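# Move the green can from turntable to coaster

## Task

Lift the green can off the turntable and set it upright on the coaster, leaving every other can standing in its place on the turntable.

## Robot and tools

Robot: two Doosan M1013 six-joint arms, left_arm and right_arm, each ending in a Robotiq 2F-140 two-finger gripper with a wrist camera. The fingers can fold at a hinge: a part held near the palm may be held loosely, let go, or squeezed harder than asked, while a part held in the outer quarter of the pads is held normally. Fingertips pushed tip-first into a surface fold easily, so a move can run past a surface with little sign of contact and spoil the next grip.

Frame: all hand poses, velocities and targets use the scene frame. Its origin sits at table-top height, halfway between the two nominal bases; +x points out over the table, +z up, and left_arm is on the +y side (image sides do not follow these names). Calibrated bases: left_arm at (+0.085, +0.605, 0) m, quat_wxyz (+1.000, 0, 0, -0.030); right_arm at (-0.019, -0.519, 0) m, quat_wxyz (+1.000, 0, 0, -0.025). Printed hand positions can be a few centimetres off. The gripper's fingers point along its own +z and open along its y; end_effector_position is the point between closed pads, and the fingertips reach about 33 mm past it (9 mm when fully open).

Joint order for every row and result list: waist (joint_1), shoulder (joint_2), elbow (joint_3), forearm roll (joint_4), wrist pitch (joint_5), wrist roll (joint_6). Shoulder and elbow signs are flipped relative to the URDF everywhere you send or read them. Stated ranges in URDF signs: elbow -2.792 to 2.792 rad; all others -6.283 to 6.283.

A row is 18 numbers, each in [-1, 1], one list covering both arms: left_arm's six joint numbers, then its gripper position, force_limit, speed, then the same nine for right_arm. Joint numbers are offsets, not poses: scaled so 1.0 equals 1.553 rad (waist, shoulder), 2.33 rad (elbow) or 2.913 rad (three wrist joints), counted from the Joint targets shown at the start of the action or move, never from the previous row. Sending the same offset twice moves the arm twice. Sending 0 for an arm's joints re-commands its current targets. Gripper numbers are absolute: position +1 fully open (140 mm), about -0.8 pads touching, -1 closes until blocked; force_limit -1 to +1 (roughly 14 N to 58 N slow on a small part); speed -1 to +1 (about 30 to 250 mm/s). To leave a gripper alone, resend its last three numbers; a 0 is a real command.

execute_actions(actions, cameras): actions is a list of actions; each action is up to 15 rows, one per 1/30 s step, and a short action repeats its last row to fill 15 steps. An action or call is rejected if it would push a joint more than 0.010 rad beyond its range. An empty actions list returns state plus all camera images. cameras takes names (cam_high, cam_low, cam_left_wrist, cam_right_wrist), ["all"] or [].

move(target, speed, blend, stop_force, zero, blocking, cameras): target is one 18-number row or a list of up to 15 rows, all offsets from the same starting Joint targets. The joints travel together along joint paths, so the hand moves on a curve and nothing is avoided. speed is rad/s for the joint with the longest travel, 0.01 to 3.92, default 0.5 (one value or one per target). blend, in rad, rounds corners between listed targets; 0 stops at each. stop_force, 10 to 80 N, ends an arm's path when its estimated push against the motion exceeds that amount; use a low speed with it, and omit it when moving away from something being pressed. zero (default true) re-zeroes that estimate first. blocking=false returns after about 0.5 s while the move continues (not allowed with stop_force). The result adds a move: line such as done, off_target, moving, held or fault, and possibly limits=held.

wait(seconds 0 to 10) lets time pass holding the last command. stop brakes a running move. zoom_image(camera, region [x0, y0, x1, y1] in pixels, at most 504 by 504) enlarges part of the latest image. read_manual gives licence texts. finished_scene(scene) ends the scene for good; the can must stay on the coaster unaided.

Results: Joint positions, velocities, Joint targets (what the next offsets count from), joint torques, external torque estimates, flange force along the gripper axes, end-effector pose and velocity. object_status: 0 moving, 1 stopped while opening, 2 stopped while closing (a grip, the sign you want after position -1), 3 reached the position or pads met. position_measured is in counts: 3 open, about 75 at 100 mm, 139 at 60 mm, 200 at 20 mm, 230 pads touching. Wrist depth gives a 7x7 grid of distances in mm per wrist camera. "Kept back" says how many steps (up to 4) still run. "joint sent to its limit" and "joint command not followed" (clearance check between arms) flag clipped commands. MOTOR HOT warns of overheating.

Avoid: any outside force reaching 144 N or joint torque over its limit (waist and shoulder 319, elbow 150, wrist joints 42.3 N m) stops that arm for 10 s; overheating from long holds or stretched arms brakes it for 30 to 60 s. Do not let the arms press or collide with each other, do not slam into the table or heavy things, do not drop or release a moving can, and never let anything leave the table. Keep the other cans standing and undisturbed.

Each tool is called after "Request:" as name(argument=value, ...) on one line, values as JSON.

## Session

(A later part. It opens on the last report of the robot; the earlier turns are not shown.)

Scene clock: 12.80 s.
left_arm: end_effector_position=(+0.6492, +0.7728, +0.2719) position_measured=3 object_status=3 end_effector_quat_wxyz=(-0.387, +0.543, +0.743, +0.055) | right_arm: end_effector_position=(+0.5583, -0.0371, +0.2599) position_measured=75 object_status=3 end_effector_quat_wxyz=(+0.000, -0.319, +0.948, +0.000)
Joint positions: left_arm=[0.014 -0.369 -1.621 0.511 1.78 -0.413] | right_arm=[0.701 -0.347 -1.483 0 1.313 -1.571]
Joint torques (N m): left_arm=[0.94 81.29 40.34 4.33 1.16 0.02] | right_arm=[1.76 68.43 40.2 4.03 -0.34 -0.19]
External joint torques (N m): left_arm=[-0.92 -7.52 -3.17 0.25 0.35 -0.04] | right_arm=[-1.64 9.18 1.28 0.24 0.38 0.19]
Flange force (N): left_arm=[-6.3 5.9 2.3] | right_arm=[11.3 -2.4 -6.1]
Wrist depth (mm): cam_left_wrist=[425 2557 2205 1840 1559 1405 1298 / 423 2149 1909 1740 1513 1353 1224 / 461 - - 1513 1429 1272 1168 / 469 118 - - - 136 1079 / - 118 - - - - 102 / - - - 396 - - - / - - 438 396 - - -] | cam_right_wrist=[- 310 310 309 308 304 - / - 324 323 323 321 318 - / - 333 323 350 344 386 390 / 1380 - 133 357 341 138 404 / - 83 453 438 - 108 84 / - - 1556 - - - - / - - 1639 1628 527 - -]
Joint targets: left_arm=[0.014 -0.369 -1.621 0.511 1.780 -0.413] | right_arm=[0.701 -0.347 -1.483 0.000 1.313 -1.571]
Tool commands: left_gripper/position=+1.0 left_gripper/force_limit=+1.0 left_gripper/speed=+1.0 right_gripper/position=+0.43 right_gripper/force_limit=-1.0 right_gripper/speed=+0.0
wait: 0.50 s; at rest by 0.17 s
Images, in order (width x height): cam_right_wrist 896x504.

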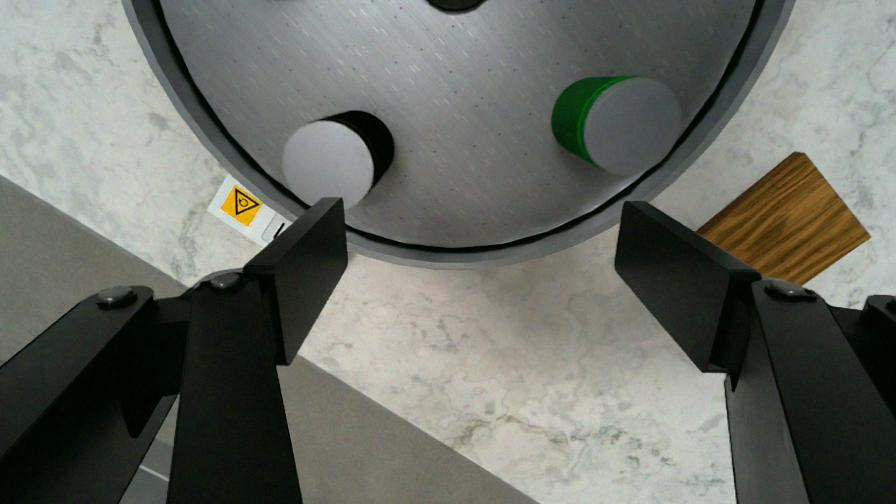

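Request:
move(target=[0,0,0,0,0,0,1,1,1, -0.1104,0.0368,-0.0331,0,-0.0073,0,1,-1,0], speed=0.5, cameras=["cam_right_wrist"])

Request:
move(target=[[0,0,0,0,0,0,1,1,1, 0.0176,-0.0131,0.0066,0,-0.0018,0,-1,-0.5,-0.73],[0,0,0,0,0,0,1,1,1, 0.0527,-0.0401,0.0207,0,-0.0048,0,-1,-0.5,-0.73],[0,0,0,0,0,0,1,1,1, 0.0903,-0.0523,0.0284,0,-0.0052,0,-1,-0.5,-0.73],[0,0,0,0,0,0,1,1,1, 0.1282,-0.0512,0.0272,0,-0.0056,0,-1,-0.5,-0.73],[0,0,0,0,0,0,1,1,1, 0.1645,-0.0388,0.0150,0,-0.0087,0,-1,-0.5,-0.73],[0,0,0,0,0,0,1,1,1, 0.1845,-0.0039,0.0263,0,0.0189,0,-1,-0.5,-0.73],[0,0,0,0,0,0,1,1,1, 0.2006,0.0140,0.0504,0,0.0478,0,-1,-0.5,-0.73]], speed=[0.14,0.136,0.146,0.147,0.141,0.2,0.17], blend=[0.01,0.01,0.01,0.01,0.01,0.01,0], blocking=false, cameras=["cam_right_wrist"])

Request:
wait(seconds=0.2)

Request:
wait(seconds=0.2)

Request:
wait(seconds=0.2)

Request:
wait(seconds=0.2)

Request:
wait(seconds=0.2)

Request:
wait(seconds=0.2)

Request:
wait(seconds=0.2)

Request:
wait(seconds=0.2, cameras=["cam_right_wrist"])

Scene clock: 17.60 s.
left_arm: end_effector_position=(+0.6492, +0.7728, +0.2719) position_measured=3 object_status=3 end_effector_quat_wxyz=(-0.387, +0.543, +0.743, +0.055) | right_arm: end_effector_position=(+0.5999, -0.1593, +0.2602) position_measured=3 object_status=3 end_effector_quat_wxyz=(+0.000, -0.237, +0.971, +0.000)
Joint positions: left_arm=[0.014 -0.369 -1.621 0.511 1.78 -0.413] | right_arm=[0.529 -0.29 -1.56 0 1.291 -1.571]
Joint torques (N m): left_arm=[0.98 81.37 40.31 4.29 1.18 0.02] | right_arm=[1.51 62.5 40.04 4 -0.33 -0.25]
External joint torques (N m): left_arm=[-0.7 -6.82 -2.93 0.32 0.35 -0.04] | right_arm=[-1.66 8.27 1.04 0.21 0.36 0.25]
Flange force (N): left_arm=[-5.6 5.4 2.3] | right_arm=[10.5 -2.5 -5.6]
Wrist depth (mm): cam_left_wrist=[423 2459 2149 1840 1598 1453 1279 / 426 2114 1983 1705 1531 1325 1206 / 459 - 555 1559 1421 1272 1173 / 469 118 - - 436 136 1061 / - 118 - - - 146 102 / - 110 472 - - - - / - - - 382 361 - -] | cam_right_wrist=[369 - 300 306 309 311 305 / - 383 323 325 324 322 248 / - 402 393 345 316 340 327 / 1372 119 417 359 362 134 329 / - 103 1480 - 446 442 96 / - 1536 1546 1498 - - 96 / - 1596 1661 1628 1617 512 -]
Joint targets: left_arm=[0.014 -0.369 -1.621 0.511 1.780 -0.413] | right_arm=[0.529 -0.290 -1.560 0.000 1.291 -1.571]
move: done
Images, in order (width x height): cam_right_wrist 896x504.

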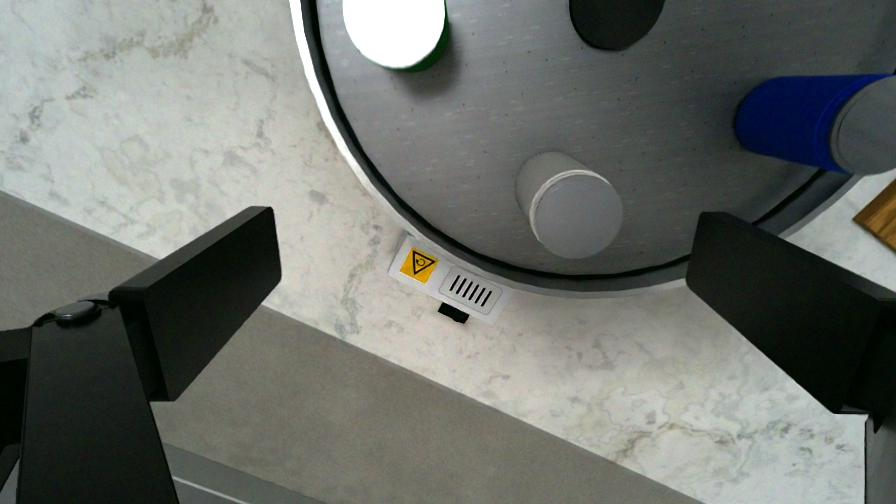

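Scene clock: 18.10 s.
left_arm: end_effector_position=(+0.6492, +0.7728, +0.2719) position_measured=3 object_status=3 end_effector_quat_wxyz=(-0.387, +0.543, +0.743, +0.055) | right_arm: end_effector_position=(+0.5989, -0.1115, +0.2464) position_measured=43 object_status=0 end_effector_quat_wxyz=(+0.000, -0.265, +0.964, +0.000) end_effector_velocity=(-0.006, +0.113, -0.033) end_effector_angular_velocity=(+0.000, +0.001, +0.135)
Joint positions: left_arm=[0.014 -0.369 -1.621 0.511 1.78 -0.413] | right_arm=[0.587 -0.334 -1.526 0 1.281 -1.571]
Joint velocities: left_arm=[within noise] | right_arm=[0.135 -0.104 0.081 0.001 -0.022 0]
Joint torques (N m): left_arm=[0.71 81.59 40.26 4.3 1.22 -0.02] | right_arm=[1.98 65.94 39.68 3.97 -0.33 -0.23]
External joint torques (N m): left_arm=[-0.52 -7.19 -2.91 0.3 0.31 0] | right_arm=[-1.75 9.25 1.24 0.25 0.36 0.23]
Flange force (N): left_arm=[-5.6 6.1 2.3] | right_arm=[11.4 -2.6 -6.4]
Wrist depth (mm): cam_left_wrist=[419 2483 2131 1840 1629 1421 1272 / 426 2149 2046 1694 1496 1318 1201 / 458 - - 1504 1413 1272 1162 / 472 118 - - - 137 1075 / - 119 - - - - 102 / - 513 - - - - - / - 487 - - - - -] | cam_right_wrist=[356 373 298 299 299 297 252 / 363 373 322 316 316 314 311 / 401 411 382 337 299 327 371 / 1349 - 153 352 348 140 382 / - 91 446 - 442 - 92 / - 1526 - 477 471 - 72 / - - 1628 1650 1650 - -]
Joint targets: left_arm=[0.014 -0.369 -1.621 0.511 1.780 -0.413] | right_arm=[0.596 -0.340 -1.521 0.000 1.280 -1.571]
Tool commands: left_gripper/position=+1.0 left_gripper/force_limit=+1.0 left_gripper/speed=+1.0 right_gripper/position=-1.0 right_gripper/force_limit=-0.5 right_gripper/speed=-0.73
move: running; path passed 1 of 7 targets; right_arm: the waist is farthest, 0.253 rad from its target
Images, in order (width x height): cam_right_wrist 896x504.

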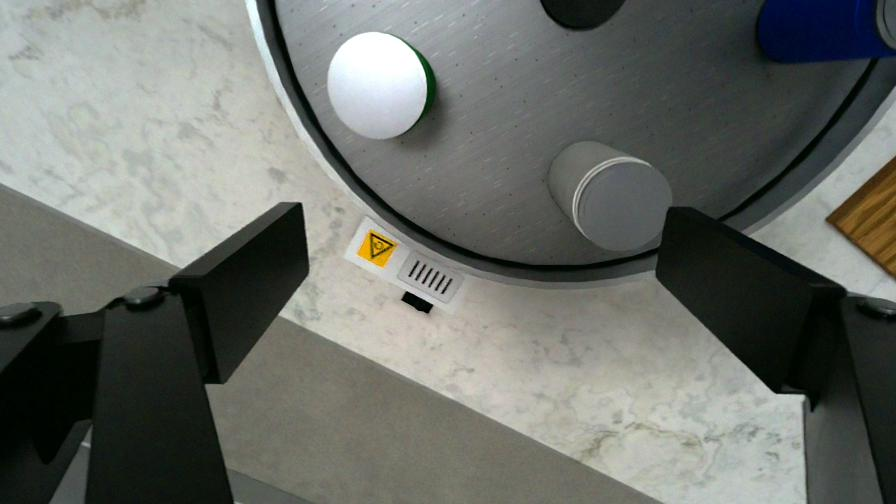

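Scene clock: 18.30 s.
left_arm: end_effector_position=(+0.6492, +0.7728, +0.2719) position_measured=3 object_status=3 end_effector_quat_wxyz=(-0.387, +0.543, +0.743, +0.055) | right_arm: end_effector_position=(+0.5963, -0.0892, +0.2404) position_measured=62 object_status=0 end_effector_quat_wxyz=(+0.000, -0.278, +0.960, +0.000) end_effector_velocity=(-0.030, +0.107, -0.020) end_effector_angular_velocity=(-0.002, +0.001, +0.143)
Joint positions: left_arm=[0.014 -0.369 -1.621 0.511 1.78 -0.413] | right_arm=[0.615 -0.353 -1.511 0 1.277 -1.571]
Joint velocities: left_arm=[within noise] | right_arm=[0.143 -0.067 0.058 -0.001 -0.008 0]
Joint torques (N m): left_arm=[1.41 81.62 40.25 4.31 1.17 0.02] | right_arm=[3.54 72.71 40.48 4.07 -0.15 -0.19]
External joint torques (N m): left_arm=[-1.21 -7.35 -2.95 0.29 0.35 -0.03] | right_arm=[-2.37 7.4 0.7 0.2 0.25 0.19]
Flange force (N): left_arm=[-6.4 5.8 1.8] | right_arm=[9.8 -3.4 -4.7]
Wrist depth (mm): cam_left_wrist=[423 2507 2131 1894 1598 1429 1285 / 423 2167 2014 1776 1478 1332 1230 / 460 - - 1504 1405 1241 1142 / 468 119 498 - - 136 1066 / - 118 - - - - 102 / - - - - 389 344 - / - - - 378 358 337 -] | cam_right_wrist=[- 339 293 292 294 291 288 / 367 - 289 311 309 307 301 / - 390 324 328 302 318 365 / 1357 401 155 340 339 140 390 / 83 83 432 447 420 111 80 / - - 1508 - - - 74 / - - 1628 1617 2200 - -]
Joint targets: left_arm=[0.014 -0.369 -1.621 0.511 1.780 -0.413] | right_arm=[0.624 -0.356 -1.508 0.000 1.277 -1.571]
Tool commands: left_gripper/position=+1.0 left_gripper/force_limit=+1.0 left_gripper/speed=+1.0 right_gripper/position=-1.0 right_gripper/force_limit=-0.5 right_gripper/speed=-0.73
earlier move: running; path passed 2 of 7 targets; right_arm: the waist is farthest, 0.226 rad from its target
wait: 0.20 s; no rest

Scene clock: 18.50 s.
left_arm: end_effector_position=(+0.6492, +0.7728, +0.2719) position_measured=3 object_status=3 end_effector_quat_wxyz=(-0.387, +0.543, +0.743, +0.055) | right_arm: end_effector_position=(+0.5883, -0.0684, +0.2379) position_measured=81 object_status=0 end_effector_quat_wxyz=(+0.000, -0.292, +0.956, +0.000) end_effector_velocity=(-0.044, +0.104, -0.012) end_effector_angular_velocity=(+0.002, +0.001, +0.145)
Joint positions: left_arm=[0.014 -0.369 -1.621 0.511 1.78 -0.413] | right_arm=[0.644 -0.362 -1.502 0 1.277 -1.571]
Joint velocities: left_arm=[within noise] | right_arm=[0.146 -0.047 0.044 0.002 -0.003 0]
Joint torques (N m): left_arm=[1.19 81.49 40.29 4.34 1.18 -0.01] | right_arm=[2.9 70.99 40.43 3.98 -0.17 -0.22]
External joint torques (N m): left_arm=[-1.29 -7.37 -2.98 0.26 0.34 0] | right_arm=[-2.75 7.84 0.66 0.25 0.21 0.22]
Flange force (N): left_arm=[-6.5 5.7 1.8] | right_arm=[10.6 -3.8 -4.8]
Wrist depth (mm): cam_left_wrist=[426 2483 2205 1827 1541 1429 1305 / 421 2131 1983 1672 1478 1353 1241 / 465 - - 1522 1445 1279 1285 / 468 118 - 489 - 136 1075 / - 118 - - - - 101 / - - - - - - - / - - - - 350 323 -] | cam_right_wrist=[- 289 291 290 288 288 284 / 359 363 224 302 301 303 297 / 383 - 303 324 316 300 365 / 1320 - 136 336 333 128 382 / - 83 - - - 109 84 / - - 1517 - - - - / - - 1546 1639 487 - -]
Joint targets: left_arm=[0.014 -0.369 -1.621 0.511 1.780 -0.413] | right_arm=[0.653 -0.365 -1.499 0.000 1.276 -1.571]
Tool commands: left_gripper/position=+1.0 left_gripper/force_limit=+1.0 left_gripper/speed=+1.0 right_gripper/position=-1.0 right_gripper/force_limit=-0.5 right_gripper/speed=-0.73
earlier move: running; path passed 2 of 7 targets; right_arm: the waist is farthest, 0.197 rad from its target
wait: 0.20 s; no rest

Scene clock: 18.70 s.
left_arm: end_effector_position=(+0.6492, +0.7728, +0.2719) position_measured=3 object_status=3 end_effector_quat_wxyz=(-0.387, +0.543, +0.743, +0.055) | right_arm: end_effector_position=(+0.5786, -0.0483, +0.2359) position_measured=101 object_status=0 end_effector_quat_wxyz=(+0.000, -0.306, +0.952, +0.000) end_effector_velocity=(-0.062, +0.091, -0.005) end_effector_angular_velocity=(+0.000, +0.001, +0.145)
Joint positions: left_arm=[0.014 -0.369 -1.621 0.511 1.78 -0.413] | right_arm=[0.673 -0.37 -1.495 0 1.276 -1.571]
Joint velocities: left_arm=[within noise] | right_arm=[0.145 -0.014 0.011 0 -0.003 0]
Joint torques (N m): left_arm=[1.25 81.38 40.34 4.35 1.18 0.01] | right_arm=[0.38 73.1 40.47 3.99 -0.31 -0.21]
External joint torques (N m): left_arm=[-1.1 -7.23 -3.07 0.24 0.34 -0.03] | right_arm=[-0.36 8.95 0.65 0.22 0.41 0.21]
Flange force (N): left_arm=[-6.3 5.5 2.1] | right_arm=[12.1 -0.8 -5.7]
Wrist depth (mm): cam_left_wrist=[425 2557 2283 1867 1629 1470 1285 / 424 708 1967 1716 1531 1429 1179 / 458 - - 1579 1421 1292 1157 / 472 118 - 470 423 136 1057 / - 118 - - - - 102 / - - - 419 - - - / - - 407 395 371 - -] | cam_right_wrist=[- 286 289 287 287 286 286 / - 300 297 302 293 298 301 / - - 301 - 261 302 360 / 1335 - 136 337 335 109 379 / - 87 108 - - 107 85 / - - 1480 - - - - / - - 1607 1628 - - -]
Joint targets: left_arm=[0.014 -0.369 -1.621 0.511 1.780 -0.413] | right_arm=[0.682 -0.370 -1.495 0.000 1.276 -1.571]
Tool commands: left_gripper/position=+1.0 left_gripper/force_limit=+1.0 left_gripper/speed=+1.0 right_gripper/position=-1.0 right_gripper/force_limit=-0.5 right_gripper/speed=-0.73
earlier move: running; path passed 3 of 7 targets; right_arm: the waist is farthest, 0.168 rad from its target
wait: 0.20 s; no rest

Scene clock: 18.90 s.
left_arm: end_effector_position=(+0.6492, +0.7728, +0.2719) position_measured=3 object_status=3 end_effector_quat_wxyz=(-0.387, +0.543, +0.743, +0.055) | right_arm: end_effector_position=(+0.5644, -0.0311, +0.2357) position_measured=120 object_status=0 end_effector_quat_wxyz=(+0.000, -0.320, +0.947, +0.000) end_effector_velocity=(-0.073, +0.083, +0.000) end_effector_angular_velocity=(+0.000, -0.002, +0.146)
Joint positions: left_arm=[0.014 -0.369 -1.621 0.511 1.78 -0.413] | right_arm=[0.702 -0.37 -1.495 0 1.275 -1.571]
Joint velocities: left_arm=[within noise] | right_arm=[0.145 0.006 -0.008 -0.001 -0.004 -0.001]
Joint torques (N m): left_arm=[1.29 81.64 40.2 4.29 1.21 0.03] | right_arm=[1.43 70.67 40.97 4.02 -0.36 -0.18]
External joint torques (N m): left_arm=[-1.31 -7.74 -2.96 0.31 0.31 -0.05] | right_arm=[-1.71 9.2 0.21 0.2 0.4 0.18]
Flange force (N): left_arm=[-6.8 6.3 1.7] | right_arm=[13.5 -2.6 -5.3]
Wrist depth (mm): cam_left_wrist=[422 2483 2131 2030 1619 1429 1266 / 423 2131 1867 1716 1541 1346 1162 / 460 - - 1541 1398 1312 1157 / 466 118 - - - 136 1057 / - 118 - - 418 - 102 / - - - - - 324 - / - - - - - - -] | cam_right_wrist=[339 288 288 286 286 281 285 / 361 299 300 300 288 292 345 / - 308 234 319 317 303 361 / 1357 404 112 334 309 113 378 / - 83 114 420 - 90 89 / - 69 455 457 - - 89 / - - 1628 1628 - - -]
Joint targets: left_arm=[0.014 -0.369 -1.621 0.511 1.780 -0.413] | right_arm=[0.711 -0.370 -1.496 0.000 1.275 -1.571]
Tool commands: left_gripper/position=+1.0 left_gripper/force_limit=+1.0 left_gripper/speed=+1.0 right_gripper/position=-1.0 right_gripper/force_limit=-0.5 right_gripper/speed=-0.73
earlier move: running; path passed 3 of 7 targets; right_arm: the wrist pitch is farthest, 0.155 rad from its target
wait: 0.20 s; no rest

Scene clock: 19.10 s.
left_arm: end_effector_position=(+0.6492, +0.7728, +0.2719) position_measured=3 object_status=3 end_effector_quat_wxyz=(-0.387, +0.543, +0.743, +0.055) | right_arm: end_effector_position=(+0.5487, -0.0153, +0.2356) position_measured=139 object_status=0 end_effector_quat_wxyz=(+0.000, -0.334, +0.943, +0.000) end_effector_velocity=(-0.089, +0.068, -0.002) end_effector_angular_velocity=(-0.002, +0.001, +0.144)
Joint positions: left_arm=[0.014 -0.369 -1.621 0.511 1.78 -0.413] | right_arm=[0.731 -0.368 -1.499 0 1.274 -1.571]
Joint velocities: left_arm=[within noise] | right_arm=[0.143 0.031 -0.048 -0.001 -0.015 0]
Joint torques (N m): left_arm=[1.21 81.37 40.25 4.33 1.19 0] | right_arm=[2.96 71.27 39.8 3.93 -0.49 -0.2]
External joint torques (N m): left_arm=[-1.31 -6.91 -2.91 0.27 0.33 -0.01] | right_arm=[-2.97 9.37 0.85 0.24 0.59 0.2]
Flange force (N): left_arm=[-6.2 5.2 1.8] | right_arm=[12.2 -4.2 -6.4]
Wrist depth (mm): cam_left_wrist=[424 2459 2149 1867 1598 1398 1285 / 426 551 1952 1740 1513 1346 1248 / 458 633 612 1672 1421 1260 1147 / 472 118 514 - - 136 1079 / - 118 - - 403 - 101 / - - - - - - - / - - 446 380 - 331 -] | cam_right_wrist=[337 288 287 287 282 281 330 / 362 301 302 302 244 293 349 / 381 317 235 320 316 310 362 / 1327 391 124 330 135 375 378 / - 75 - 417 134 91 86 / - 69 - 458 - - - / - - - - - - -]
Joint targets: left_arm=[0.014 -0.369 -1.621 0.511 1.780 -0.413] | right_arm=[0.740 -0.365 -1.503 0.000 1.273 -1.571]
Tool commands: left_gripper/position=+1.0 left_gripper/force_limit=+1.0 left_gripper/speed=+1.0 right_gripper/position=-1.0 right_gripper/force_limit=-0.5 right_gripper/speed=-0.73
earlier move: running; path passed 4 of 7 targets; right_arm: the wrist pitch is farthest, 0.156 rad from its target
wait: 0.20 s; no rest

Scene clock: 19.30 s.
left_arm: end_effector_position=(+0.6492, +0.7728, +0.2719) position_measured=3 object_status=3 end_effector_quat_wxyz=(-0.387, +0.543, +0.743, +0.055) | right_arm: end_effector_position=(+0.5297, -0.0035, +0.2353) position_measured=158 object_status=0 end_effector_quat_wxyz=(+0.000, -0.347, +0.938, +0.000) end_effector_velocity=(-0.096, +0.056, -0.002) end_effector_angular_velocity=(-0.001, +0.000, +0.140)
Joint positions: left_arm=[0.014 -0.369 -1.621 0.511 1.78 -0.413] | right_arm=[0.759 -0.358 -1.512 0 1.27 -1.571]
Joint velocities: left_arm=[within noise] | right_arm=[0.14 0.048 -0.071 -0.001 -0.023 0]
Joint torques (N m): left_arm=[1.1 81.54 40.16 4.31 1.16 0.03] | right_arm=[0.43 71.01 39.88 4 -0.11 -0.18]
External joint torques (N m): left_arm=[-1.02 -6.97 -2.81 0.29 0.37 -0.05] | right_arm=[-0.38 7.48 1.13 0.22 0.16 0.18]
Flange force (N): left_arm=[-6.0 5.5 1.8] | right_arm=[9.0 -0.7 -5.2]
Wrist depth (mm): cam_left_wrist=[424 2483 2205 1853 1608 1437 1312 / 424 2096 2030 1683 1513 1346 1218 / 459 - - 1661 1390 1218 1152 / 468 118 491 - - 136 1079 / - 118 511 - - - 102 / - - - - 381 - - / - - - - 368 339 -] | cam_right_wrist=[281 290 289 286 279 280 333 / - 305 303 302 233 289 - / - 315 234 315 311 363 358 / 1357 332 309 310 132 378 379 / 1372 74 - 417 115 87 408 / - 78 - 442 - - - / - - - - - - -]
Joint targets: left_arm=[0.014 -0.369 -1.621 0.511 1.780 -0.413] | right_arm=[0.768 -0.355 -1.517 0.000 1.269 -1.571]
Tool commands: left_gripper/position=+1.0 left_gripper/force_limit=+1.0 left_gripper/speed=+1.0 right_gripper/position=-1.0 right_gripper/force_limit=-0.5 right_gripper/speed=-0.73
earlier move: running; path passed 4 of 7 targets; right_arm: the wrist pitch is farthest, 0.160 rad from its target
wait: 0.20 s; no rest

Scene clock: 19.50 s.
left_arm: end_effector_position=(+0.6492, +0.7728, +0.2719) position_measured=3 object_status=3 end_effector_quat_wxyz=(-0.387, +0.543, +0.743, +0.055) | right_arm: end_effector_position=(+0.5107, +0.0064, +0.2387) position_measured=178 object_status=0 end_effector_quat_wxyz=(+0.000, -0.360, +0.933, +0.000) end_effector_velocity=(-0.088, +0.019, +0.089) end_effector_angular_velocity=(-0.012, +0.012, +0.099)
Joint positions: left_arm=[0.014 -0.369 -1.621 0.511 1.78 -0.413] | right_arm=[0.786 -0.346 -1.523 0 1.272 -1.571]
Joint velocities: left_arm=[within noise] | right_arm=[0.099 0.109 0.015 -0.001 0.141 0]
Joint torques (N m): left_arm=[0.78 81.22 40.43 4.35 1.24 0.04] | right_arm=[-2.58 76.2 44.06 4.29 -0.18 -0.16]
External joint torques (N m): left_arm=[-0.88 -6.76 -3.05 0.26 0.28 -0.05] | right_arm=[-1.5 10.01 1.73 0.25 0.27 0.17]
Flange force (N): left_arm=[-5.9 5.0 2.5] | right_arm=[11.6 -2.3 -7.3]
Wrist depth (mm): cam_left_wrist=[426 2413 2114 1840 1598 1437 1285 / 422 652 1983 1740 1531 1353 1241 / 460 619 - 1588 1453 1292 1173 / 469 118 - - - 136 1066 / - 119 511 449 - 136 102 / - - - - - - - / - - - - 362 - -] | cam_right_wrist=[273 288 291 284 209 285 332 / 292 305 303 302 300 295 - / - 319 311 315 311 369 364 / 1259 337 321 331 155 381 386 / 1428 - 80 424 111 90 - / - - 75 454 - - - / - - - 481 - - -]
Joint targets: left_arm=[0.014 -0.369 -1.621 0.511 1.780 -0.413] | right_arm=[0.791 -0.339 -1.520 0.000 1.283 -1.571]
Tool commands: left_gripper/position=+1.0 left_gripper/force_limit=+1.0 left_gripper/speed=+1.0 right_gripper/position=-1.0 right_gripper/force_limit=-0.5 right_gripper/speed=-0.73
earlier move: running; path passed 5 of 7 targets; right_arm: the wrist pitch is farthest, 0.159 rad from its target
wait: 0.20 s; no rest

Scene clock: 19.70 s.
left_arm: end_effector_position=(+0.6492, +0.7728, +0.2719) position_measured=3 object_status=3 end_effector_quat_wxyz=(-0.387, +0.543, +0.743, +0.055) | right_arm: end_effector_position=(+0.4956, +0.0082, +0.2647) position_measured=197 object_status=0 end_effector_quat_wxyz=(+0.000, -0.367, +0.930, +0.000) end_effector_velocity=(-0.076, +0.005, +0.133) end_effector_angular_velocity=(+0.000, +0.000, +0.074)
Joint positions: left_arm=[0.014 -0.369 -1.621 0.511 1.78 -0.413] | right_arm=[0.802 -0.32 -1.511 0 1.31 -1.571]
Joint velocities: left_arm=[within noise] | right_arm=[0.075 0.133 0.065 0 0.198 0.001]
Joint torques (N m): left_arm=[0.86 81.72 40.34 4.31 1.18 0.01] | right_arm=[-0.05 65.21 40.06 4.03 -0.61 -0.17]
External joint torques (N m): left_arm=[-0.64 -7.39 -3.02 0.29 0.34 -0.03] | right_arm=[-0.34 8.87 1.03 0.18 0.65 0.17]
Flange force (N): left_arm=[-5.9 6.1 2.3] | right_arm=[11.3 -0.8 -6.1]
Wrist depth (mm): cam_left_wrist=[427 2610 2186 1840 1629 1453 1285 / 423 2114 1967 1683 1487 1437 1206 / 459 - - 1541 1421 1254 1147 / 469 119 - - - 136 1070 / - 118 - 425 - - 102 / - - - - - 347 - / - - - - - 323 -] | cam_right_wrist=[- 274 303 300 220 295 - / 303 322 319 317 316 356 369 / - 331 332 331 330 - - / 1320 361 350 348 130 399 - / - - 83 - 84 93 - / - - 71 - - 67 - / - - - - - - 64]
Joint targets: left_arm=[0.014 -0.369 -1.621 0.511 1.780 -0.413] | right_arm=[0.807 -0.312 -1.507 0.000 1.322 -1.571]
Tool commands: left_gripper/position=+1.0 left_gripper/force_limit=+1.0 left_gripper/speed=+1.0 right_gripper/position=-1.0 right_gripper/force_limit=-0.5 right_gripper/speed=-0.73
earlier move: running; path passed 5 of 7 targets; right_arm: the wrist pitch is farthest, 0.120 rad from its target
wait: 0.20 s; no rest
Images, in order (width x height): cam_right_wrist 896x504.

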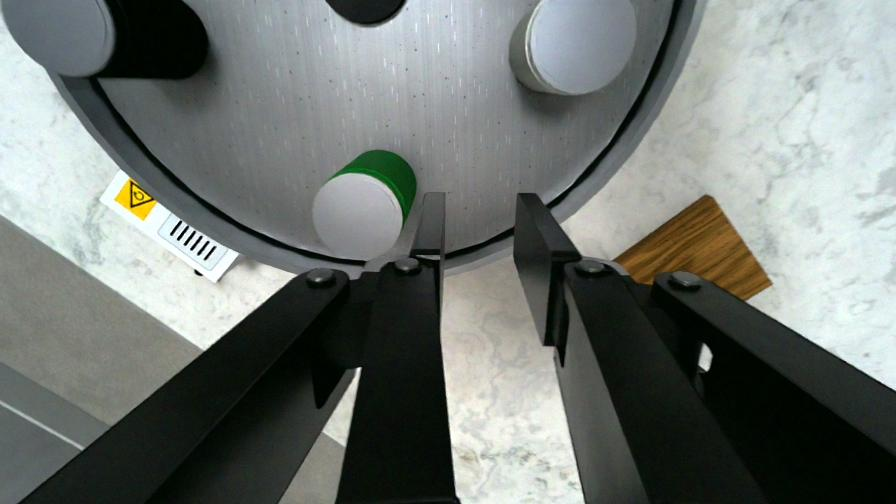

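Request:
move(target=[0,0,0,0,0,0,1,1,1, -0.2006,-0.0454,-0.0932,0,-0.0987,0,1,-0.5,1], speed=0.4, cameras=["cam_right_wrist"])

a move is refused until a result has shown your running move's end: call wait (it returns as soon as the move ends) or stop first; nothing of this call was run
Scene clock: 21.77 s.
left_arm: end_effector_position=(+0.6492, +0.7728, +0.2719) position_measured=3 object_status=3 end_effector_quat_wxyz=(-0.387, +0.543, +0.743, +0.055) | right_arm: end_effector_position=(+0.4621, +0.0153, +0.3400) position_measured=231 object_status=3 end_effector_quat_wxyz=(+0.000, -0.385, +0.923, +0.000)
Joint positions: left_arm=[0.014 -0.369 -1.621 0.511 1.78 -0.413] | right_arm=[0.841 -0.268 -1.443 0 1.43 -1.571]
Joint torques (N m): left_arm=[1.1 81.5 40.35 4.34 1.22 0.02] | right_arm=[1.52 61.65 41.22 4.14 -0.34 -0.22]
External joint torques (N m): left_arm=[-0.94 -7.78 -3.21 0.24 0.3 -0.04] | right_arm=[-1.74 8.99 1.33 0.22 0.38 0.22]
Flange force (N): left_arm=[-6.6 6.2 2.4] | right_arm=[11.5 -2.7 -4.7]
Joint targets: left_arm=[0.014 -0.369 -1.621 0.511 1.780 -0.413] | right_arm=[0.841 -0.268 -1.443 0.000 1.430 -1.571]
Tool commands: left_gripper/position=+1.0 left_gripper/force_limit=+1.0 left_gripper/speed=+1.0 right_gripper/position=-1.0 right_gripper/force_limit=-0.5 right_gripper/speed=-0.73
earlier move: done

Request:
move(target=[0,0,0,0,0,0,1,1,1, -0.2006,-0.0454,-0.0932,0,-0.0987,0,1,-0.5,1], speed=0.4, cameras=["cam_right_wrist"])

Scene clock: 22.97 s.
left_arm: end_effector_position=(+0.6492, +0.7728, +0.2719) position_measured=3 object_status=3 end_effector_quat_wxyz=(-0.387, +0.543, +0.743, +0.055) | right_arm: end_effector_position=(+0.5999, -0.1593, +0.1731) position_measured=3 object_status=3 end_effector_quat_wxyz=(+0.000, -0.237, +0.971, +0.000)
Joint positions: left_arm=[0.014 -0.369 -1.621 0.511 1.78 -0.413] | right_arm=[0.529 -0.338 -1.66 0 1.143 -1.571]
Joint torques (N m): left_arm=[0.97 81.42 40.43 4.3 1.19 0.06] | right_arm=[1.45 65.35 37.84 3.78 -0.31 -0.21]
External joint torques (N m): left_arm=[-0.73 -6.84 -3.03 0.31 0.34 -0.08] | right_arm=[-1.33 8.81 1.08 0.22 0.36 0.21]
Flange force (N): left_arm=[-5.7 5.2 2.4] | right_arm=[10.5 -2.1 -7.6]
Wrist depth (mm): cam_left_wrist=[422 2507 2096 1923 1588 1421 1305 / 425 2167 1952 1694 1513 1353 1235 / 460 - - 1579 1405 1260 1173 / 472 118 - 465 - 136 1084 / - 118 - 433 - - 102 / - - - - - 347 - / - - - - - - -] | cam_right_wrist=[281 209 230 230 228 224 227 / 306 291 240 239 241 240 241 / - - 235 167 255 249 248 / - 116 239 177 270 144 172 / - 103 358 281 281 278 100 / - 1445 375 377 361 - - / - 1546 1508 1489 407 400 -]
Joint targets: left_arm=[0.014 -0.369 -1.621 0.511 1.780 -0.413] | right_arm=[0.529 -0.338 -1.660 0.000 1.143 -1.571]
move: done
Images, in order (width x height): cam_right_wrist 896x504.

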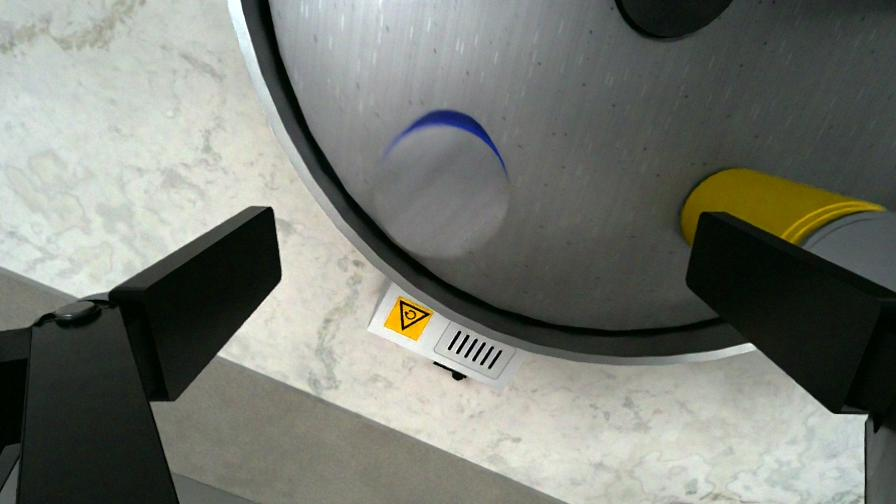

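Request:
wait(seconds=2.6)

Request:
move(target=[[0,0,0,0,0,0,1,1,1, 0.0176,-0.0140,0.0057,0,-0.0029,0,-1,-0.5,-0.73],[0,0,0,0,0,0,1,1,1, 0.0527,-0.0422,0.0187,0,-0.0076,0,-1,-0.5,-0.73],[0,0,0,0,0,0,1,1,1, 0.0903,-0.0553,0.0258,0,-0.0089,0,-1,-0.5,-0.73],[0,0,0,0,0,0,1,1,1, 0.1282,-0.0542,0.0246,0,-0.0092,0,-1,-0.5,-0.73],[0,0,0,0,0,0,1,1,1, 0.1645,-0.0418,0.0124,0,-0.0124,0,-1,-0.5,-0.73],[0,0,0,0,0,0,1,1,1, 0.1813,-0.0318,0.0024,0,-0.0150,0,-1,-0.5,-0.73],[0,0,0,0,0,0,1,1,1, 0.1967,0.0019,0.0208,0,0.0176,0,-1,-0.5,-0.73],[0,0,0,0,0,0,1,1,1, 0.2063,0.0189,0.0459,0,0.0468,0,-1,-0.5,-0.73]], speed=[0.14,0.136,0.146,0.147,0.141,0.13,0.18,0.17], blend=[0.01,0.01,0.01,0.01,0.01,0.01,0.01,0], blocking=false, cameras=["cam_right_wrist"])

Request:
wait(seconds=0.5, cameras=["cam_right_wrist"])

Request:
wait(seconds=0.6, cameras=["cam_right_wrist"])

Request:
wait(seconds=0.4, cameras=["cam_right_wrist"])

Request:
wait(seconds=3, cameras=["all"])

Scene clock: 25.97 s.
left_arm: end_effector_position=(+0.6492, +0.7728, +0.2719) position_measured=3 object_status=3 end_effector_quat_wxyz=(-0.387, +0.543, +0.743, +0.055) | right_arm: end_effector_position=(+0.5999, -0.1593, +0.1731) position_measured=3 object_status=3 end_effector_quat_wxyz=(+0.000, -0.237, +0.971, +0.000)
Joint positions: left_arm=[0.014 -0.369 -1.621 0.511 1.78 -0.413] | right_arm=[0.529 -0.338 -1.66 0 1.143 -1.571]
Joint torques (N m): left_arm=[1.15 81.5 40.24 4.3 1.18 0] | right_arm=[1.7 65.04 37.82 3.77 -0.34 -0.2]
External joint torques (N m): left_arm=[-1.25 -6.98 -2.84 0.31 0.34 -0.02] | right_arm=[-1.79 8.98 1.15 0.23 0.38 0.2]
Flange force (N): left_arm=[-6.2 5.4 1.7] | right_arm=[10.6 -2.7 -7.8]
Wrist depth (mm): cam_left_wrist=[427 2532 2205 1894 1579 1445 1272 / 423 2224 2030 1705 1513 1312 1206 / 458 673 - 1619 1421 1279 1179 / 467 120 - - - 136 1079 / - 118 - - - - 101 / - - - - - 346 - / - - - - - 331 -] | cam_right_wrist=[- 277 230 229 228 228 227 / 296 - 240 237 241 241 239 / - 313 263 167 255 249 251 / 322 119 250 273 270 134 173 / - 103 351 281 282 268 96 / - 1404 1388 381 - 365 96 / - 1489 1526 1526 - - -]
Joint targets: left_arm=[0.014 -0.369 -1.621 0.511 1.780 -0.413] | right_arm=[0.529 -0.338 -1.660 0.000 1.143 -1.571]
Tool commands: left_gripper/position=+1.0 left_gripper/force_limit=+1.0 left_gripper/speed=+1.0 right_gripper/position=+1.0 right_gripper/force_limit=-0.5 right_gripper/speed=+1.0
wait: 2.60 s; at rest from the start

Scene clock: 26.47 s.
left_arm: end_effector_position=(+0.6492, +0.7728, +0.2719) position_measured=3 object_status=3 end_effector_quat_wxyz=(-0.387, +0.543, +0.743, +0.055) | right_arm: end_effector_position=(+0.5978, -0.1118, +0.1546) position_measured=43 object_status=0 end_effector_quat_wxyz=(+0.000, -0.265, +0.964, +0.000) end_effector_velocity=(-0.009, +0.111, -0.043) end_effector_angular_velocity=(+0.000, +0.001, +0.136)
Joint positions: left_arm=[0.014 -0.369 -1.621 0.511 1.78 -0.413] | right_arm=[0.588 -0.385 -1.629 0 1.127 -1.571]
Joint velocities: left_arm=[within noise] | right_arm=[0.135 -0.109 0.075 0 -0.033 -0.001]
Joint torques (N m): left_arm=[1.1 81.28 40.36 4.35 1.2 0.01] | right_arm=[1.99 69.64 37.6 3.74 -0.42 -0.19]
External joint torques (N m): left_arm=[-1.11 -7.01 -3.06 0.25 0.32 -0.02] | right_arm=[-1.69 8.44 1.01 0.23 0.46 0.19]
Flange force (N): left_arm=[-6.2 5.2 2.2] | right_arm=[9.8 -2.5 -7.6]
Wrist depth (mm): cam_left_wrist=[423 2583 2167 1814 1650 1445 1285 / 424 2131 1952 1740 1487 1360 1212 / 457 - - 1588 1437 1195 1147 / 470 118 - 482 - 136 1057 / - 119 - - - 136 102 / - - - - - - - / - - - - 360 317 -] | cam_right_wrist=[- 212 218 216 217 214 215 / - 219 230 227 228 227 195 / - - 240 206 241 235 165 / 321 112 230 163 255 139 162 / - 91 270 251 267 249 93 / - - - - - - 74 / - - 1536 1445 385 - -]
Joint targets: left_arm=[0.014 -0.369 -1.621 0.511 1.780 -0.413] | right_arm=[0.596 -0.392 -1.625 0.000 1.125 -1.571]
Tool commands: left_gripper/position=+1.0 left_gripper/force_limit=+1.0 left_gripper/speed=+1.0 right_gripper/position=-1.0 right_gripper/force_limit=-0.5 right_gripper/speed=-0.73
move: running; path passed 1 of 8 targets; right_arm: the waist is farthest, 0.262 rad from its target
Images, in order (width x height): cam_right_wrist 896x504.

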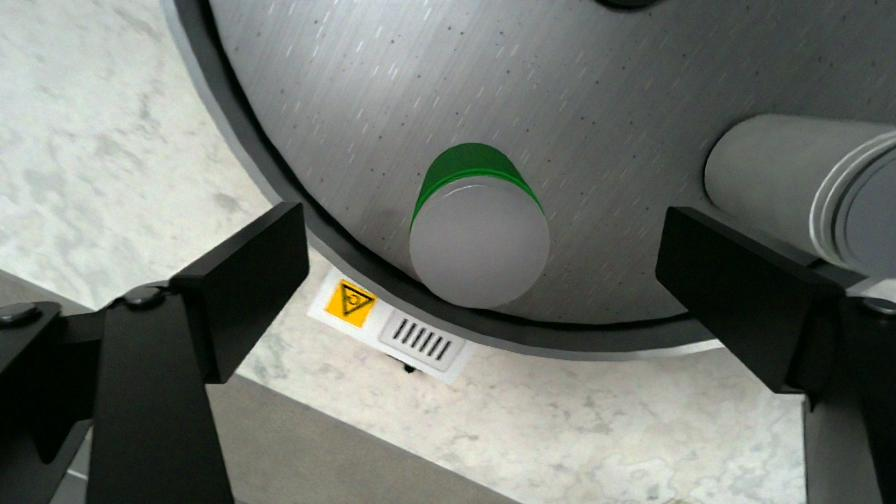

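Scene clock: 26.97 s.
left_arm: end_effector_position=(+0.6492, +0.7728, +0.2719) position_measured=3 object_status=3 end_effector_quat_wxyz=(-0.387, +0.543, +0.743, +0.055) | right_arm: end_effector_position=(+0.5822, -0.0589, +0.1415) position_measured=91 object_status=0 end_effector_quat_wxyz=(+0.000, -0.299, +0.954, +0.000) end_effector_velocity=(-0.047, +0.101, -0.018) end_effector_angular_velocity=(+0.000, +0.002, +0.144)
Joint positions: left_arm=[0.014 -0.369 -1.621 0.511 1.78 -0.413] | right_arm=[0.659 -0.42 -1.603 0 1.118 -1.571]
Joint velocities: left_arm=[within noise] | right_arm=[0.145 -0.049 0.039 0.002 -0.009 0]
Joint torques (N m): left_arm=[0.94 81.42 40.33 4.33 1.16 0] | right_arm=[2.23 73.74 36.93 3.76 -0.49 -0.19]
External joint torques (N m): left_arm=[-1.01 -7.11 -3.01 0.27 0.36 -0.01] | right_arm=[-1.99 8.52 1.66 0.21 0.54 0.19]
Flange force (N): left_arm=[-6.1 5.5 2.1] | right_arm=[8.3 -2.8 -8.4]
Wrist depth (mm): cam_left_wrist=[423 2436 2114 1853 1598 1437 1305 / 425 504 2062 1661 1478 1429 1212 / 459 - - 1608 1437 1254 1157 / 469 118 - - - 136 1066 / - 119 - - - - 102 / - - - - - 348 - / - - - - 354 325 -] | cam_right_wrist=[194 205 204 202 202 200 146 / - 214 215 213 218 212 150 / - 223 225 209 223 224 221 / 298 294 147 145 147 134 226 / - 83 224 228 244 99 85 / - - - 344 - - - / - - 1428 360 372 69 -]
Joint targets: left_arm=[0.014 -0.369 -1.621 0.511 1.780 -0.413] | right_arm=[0.667 -0.423 -1.601 0.000 1.117 -1.571]
Tool commands: left_gripper/position=+1.0 left_gripper/force_limit=+1.0 left_gripper/speed=+1.0 right_gripper/position=-1.0 right_gripper/force_limit=-0.5 right_gripper/speed=-0.73
earlier move: running; path passed 2 of 8 targets; right_arm: the waist is farthest, 0.191 rad from its target
wait: 0.50 s; no rest
Images, in order (width x height): cam_right_wrist 896x504.

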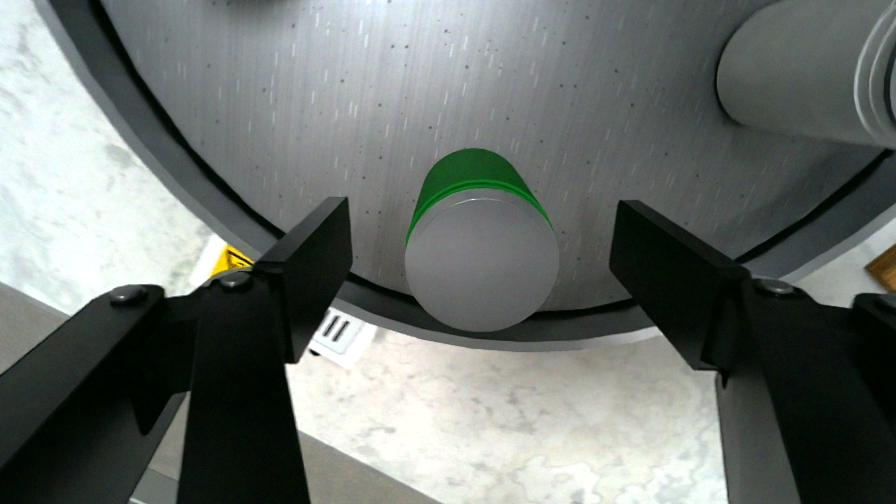

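Scene clock: 27.57 s.
left_arm: end_effector_position=(+0.6492, +0.7728, +0.2719) position_measured=3 object_status=3 end_effector_quat_wxyz=(-0.387, +0.543, +0.743, +0.055) | right_arm: end_effector_position=(+0.5373, -0.0105, +0.1402) position_measured=149 object_status=0 end_effector_quat_wxyz=(+0.000, -0.341, +0.940, +0.000) end_effector_velocity=(-0.095, +0.058, +0.002) end_effector_angular_velocity=(+0.002, -0.004, +0.141)
Joint positions: left_arm=[0.014 -0.369 -1.621 0.511 1.78 -0.413] | right_arm=[0.746 -0.417 -1.611 0 1.113 -1.571]
Joint velocities: left_arm=[within noise] | right_arm=[0.14 0.048 -0.069 -0.001 -0.024 0]
Joint torques (N m): left_arm=[0.73 81.59 40.3 4.29 1.14 0.04] | right_arm=[2.5 72.39 36.62 3.73 0 -0.21]
External joint torques (N m): left_arm=[-0.86 -7.47 -2.99 0.31 0.38 -0.05] | right_arm=[-2.25 9.87 2.2 0.26 0.04 0.21]
Flange force (N): left_arm=[-6.2 6.1 2.0] | right_arm=[9.5 -3.1 -9.1]
Wrist depth (mm): cam_left_wrist=[425 2368 2283 1840 1629 1421 1305 / 424 2167 2030 1650 1550 1325 1195 / 458 - - 1752 1413 1279 1206 / 469 118 - - - 136 1057 / - 118 - - 390 146 102 / - - 474 - 378 341 - / - - 446 396 - 332 -] | cam_right_wrist=[149 189 201 200 199 199 196 / 213 212 212 210 209 208 203 / 214 224 223 183 219 221 199 / 234 234 117 143 131 207 280 / - 74 - 225 146 90 288 / - 78 - 335 333 - - / - - - 360 - - -]
Joint targets: left_arm=[0.014 -0.369 -1.621 0.511 1.780 -0.413] | right_arm=[0.754 -0.414 -1.616 0.000 1.112 -1.571]
Tool commands: left_gripper/position=+1.0 left_gripper/force_limit=+1.0 left_gripper/speed=+1.0 right_gripper/position=-1.0 right_gripper/force_limit=-0.5 right_gripper/speed=-0.73
earlier move: running; path passed 4 of 8 targets; right_arm: the wrist pitch is farthest, 0.166 rad from its target
wait: 0.60 s; no rest
Images, in order (width x height): cam_right_wrist 896x504.

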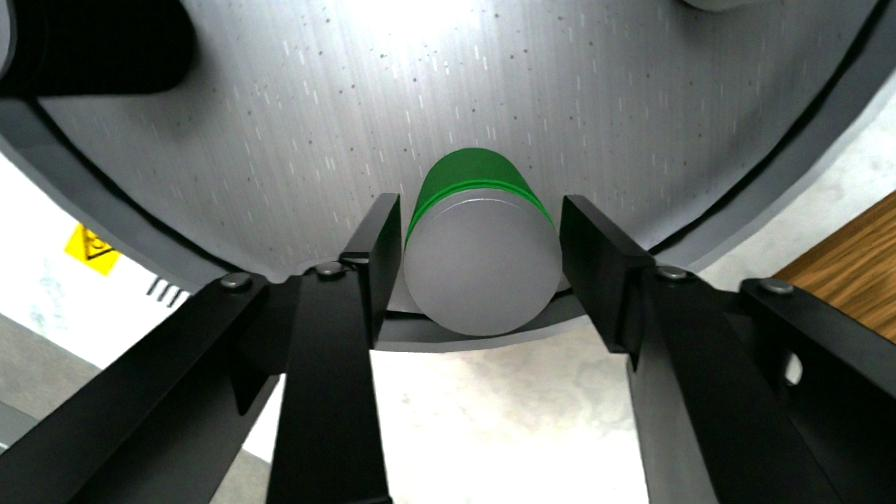

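Scene clock: 27.97 s.
left_arm: end_effector_position=(+0.6492, +0.7728, +0.2719) position_measured=3 object_status=3 end_effector_quat_wxyz=(-0.387, +0.543, +0.743, +0.055) | right_arm: end_effector_position=(+0.4970, +0.0085, +0.1402) position_measured=152 object_status=2 end_effector_quat_wxyz=(+0.000, -0.366, +0.930, +0.000) end_effector_velocity=(-0.108, +0.030, +0.000) end_effector_angular_velocity=(-0.001, +0.001, +0.129)
Joint positions: left_arm=[0.014 -0.369 -1.621 0.511 1.78 -0.413] | right_arm=[0.801 -0.394 -1.645 0 1.102 -1.571]
Joint velocities: left_arm=[within noise] | right_arm=[0.129 0.077 -0.115 0 -0.036 0]
Joint torques (N m): left_arm=[1.22 81.68 40.48 4.27 1.18 -0.02] | right_arm=[1.54 65.5 36.28 3.69 -0.37 -0.2]
External joint torques (N m): left_arm=[-1.28 -7.56 -3.21 0.32 0.33 0] | right_arm=[-1.55 13.6 1.93 0.24 0.41 0.2]
Flange force (N): left_arm=[-6.7 5.7 2.2] | right_arm=[15.2 -2.5 -12.4]
Wrist depth (mm): cam_left_wrist=[425 2459 2205 1853 1639 1461 1279 / 425 2096 1894 1728 1496 1346 1218 / 458 - - 1639 1405 1260 1162 / 470 118 - - 433 136 1079 / - 119 - - - - 102 / - - - - 364 - - / - - - - - - -] | cam_right_wrist=[200 202 200 200 198 196 186 / 169 210 211 210 208 209 258 / 168 224 223 179 221 216 268 / 233 238 231 141 157 215 287 / 249 74 - 227 - 87 288 / - 78 - 332 - - - / - - - 362 - - -]
Joint targets: left_arm=[0.014 -0.369 -1.621 0.511 1.780 -0.413] | right_arm=[0.808 -0.389 -1.651 0.000 1.101 -1.571]
Tool commands: left_gripper/position=+1.0 left_gripper/force_limit=+1.0 left_gripper/speed=+1.0 right_gripper/position=-1.0 right_gripper/force_limit=-0.5 right_gripper/speed=-0.73
earlier move: running; path passed 5 of 8 targets; right_arm: the wrist pitch is farthest, 0.177 rad from its target
wait: 0.40 s; no rest
Images, in order (width x height): cam_right_wrist 896x504.

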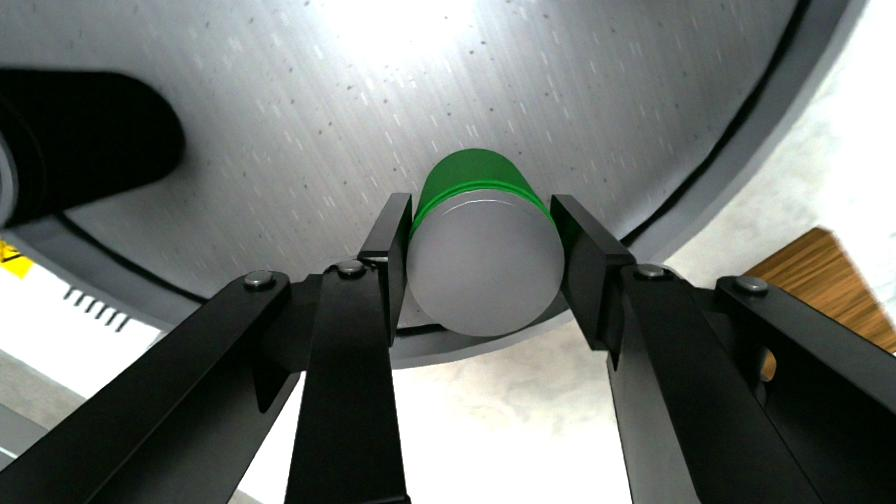

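Scene clock: 29.30 s.
left_arm: end_effector_position=(+0.6492, +0.7728, +0.2719) position_measured=3 object_status=3 end_effector_quat_wxyz=(-0.387, +0.543, +0.743, +0.055) | right_arm: end_effector_position=(+0.4617, +0.0241, +0.2502) position_measured=152 object_status=2 end_effector_quat_wxyz=(+0.000, -0.389, +0.921, +0.000)
Joint positions: left_arm=[0.014 -0.369 -1.621 0.511 1.78 -0.413] | right_arm=[0.85 -0.309 -1.553 0 1.279 -1.571]
Joint torques (N m): left_arm=[0.88 81.48 40.26 4.35 1.19 -0.01] | right_arm=[1.5 65.52 40.73 4 -0.37 -0.2]
External joint torques (N m): left_arm=[-0.77 -6.83 -2.87 0.26 0.34 0] | right_arm=[-1.47 7.61 0.36 0.22 0.4 0.2]
Flange force (N): left_arm=[-5.6 5.4 2.1] | right_arm=[10.8 -2.3 -4.7]
Wrist depth (mm): cam_left_wrist=[423 2436 2149 1880 1619 1470 1279 / 424 2114 1923 1650 1504 1346 1218 / 458 - - 1740 1437 1272 1190 / 469 118 - - - 136 1048 / - 118 - - - - 102 / - - - - - - - / - - - 393 - - -] | cam_right_wrist=[301 302 299 300 296 345 347 / 243 312 318 316 313 - 359 / 329 338 332 179 330 - - / 428 349 261 139 133 397 418 / 1412 74 - 146 - 87 - / - 78 - - - - - / - - - 536 - - -]
Joint targets: left_arm=[0.014 -0.369 -1.621 0.511 1.780 -0.413] | right_arm=[0.850 -0.309 -1.553 0.000 1.279 -1.571]
Tool commands: left_gripper/position=+1.0 left_gripper/force_limit=+1.0 left_gripper/speed=+1.0 right_gripper/position=-1.0 right_gripper/force_limit=-0.5 right_gripper/speed=-0.73
earlier move: done
wait: 1.33 of 3 s (the move ended)

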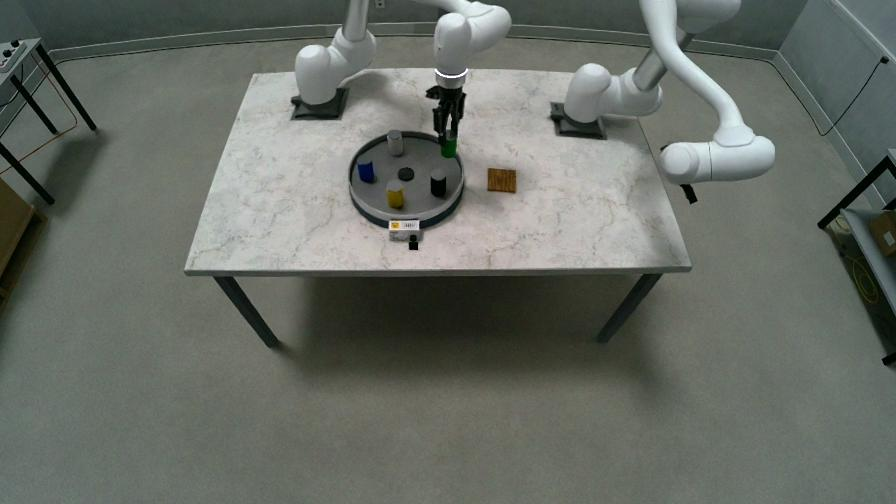

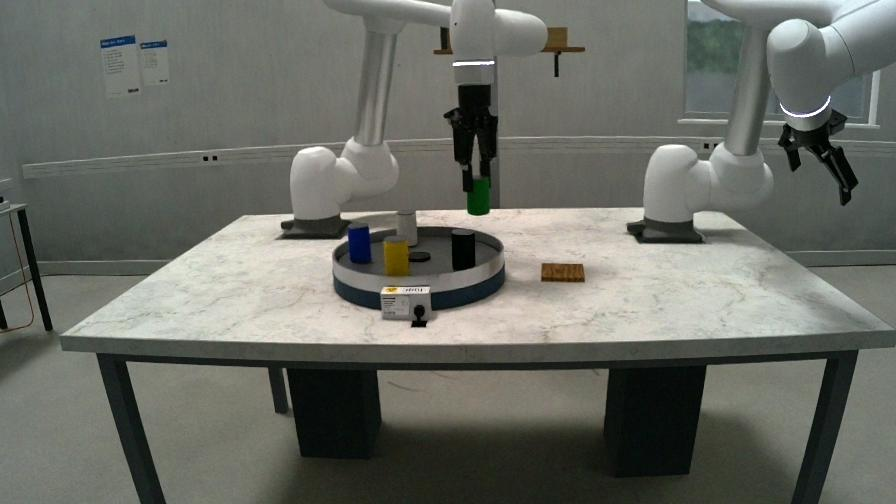

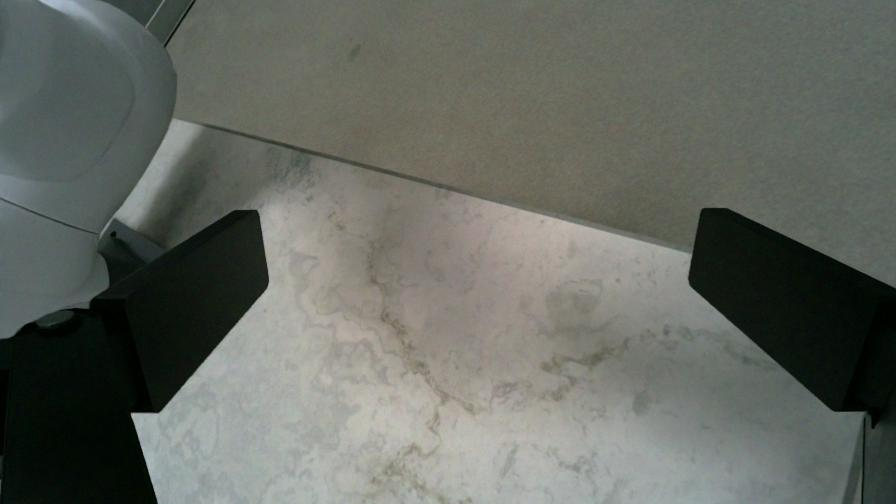

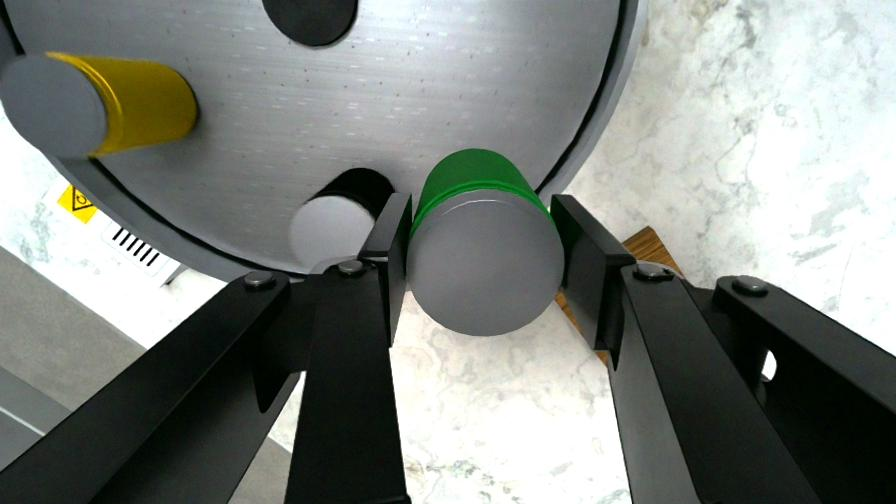

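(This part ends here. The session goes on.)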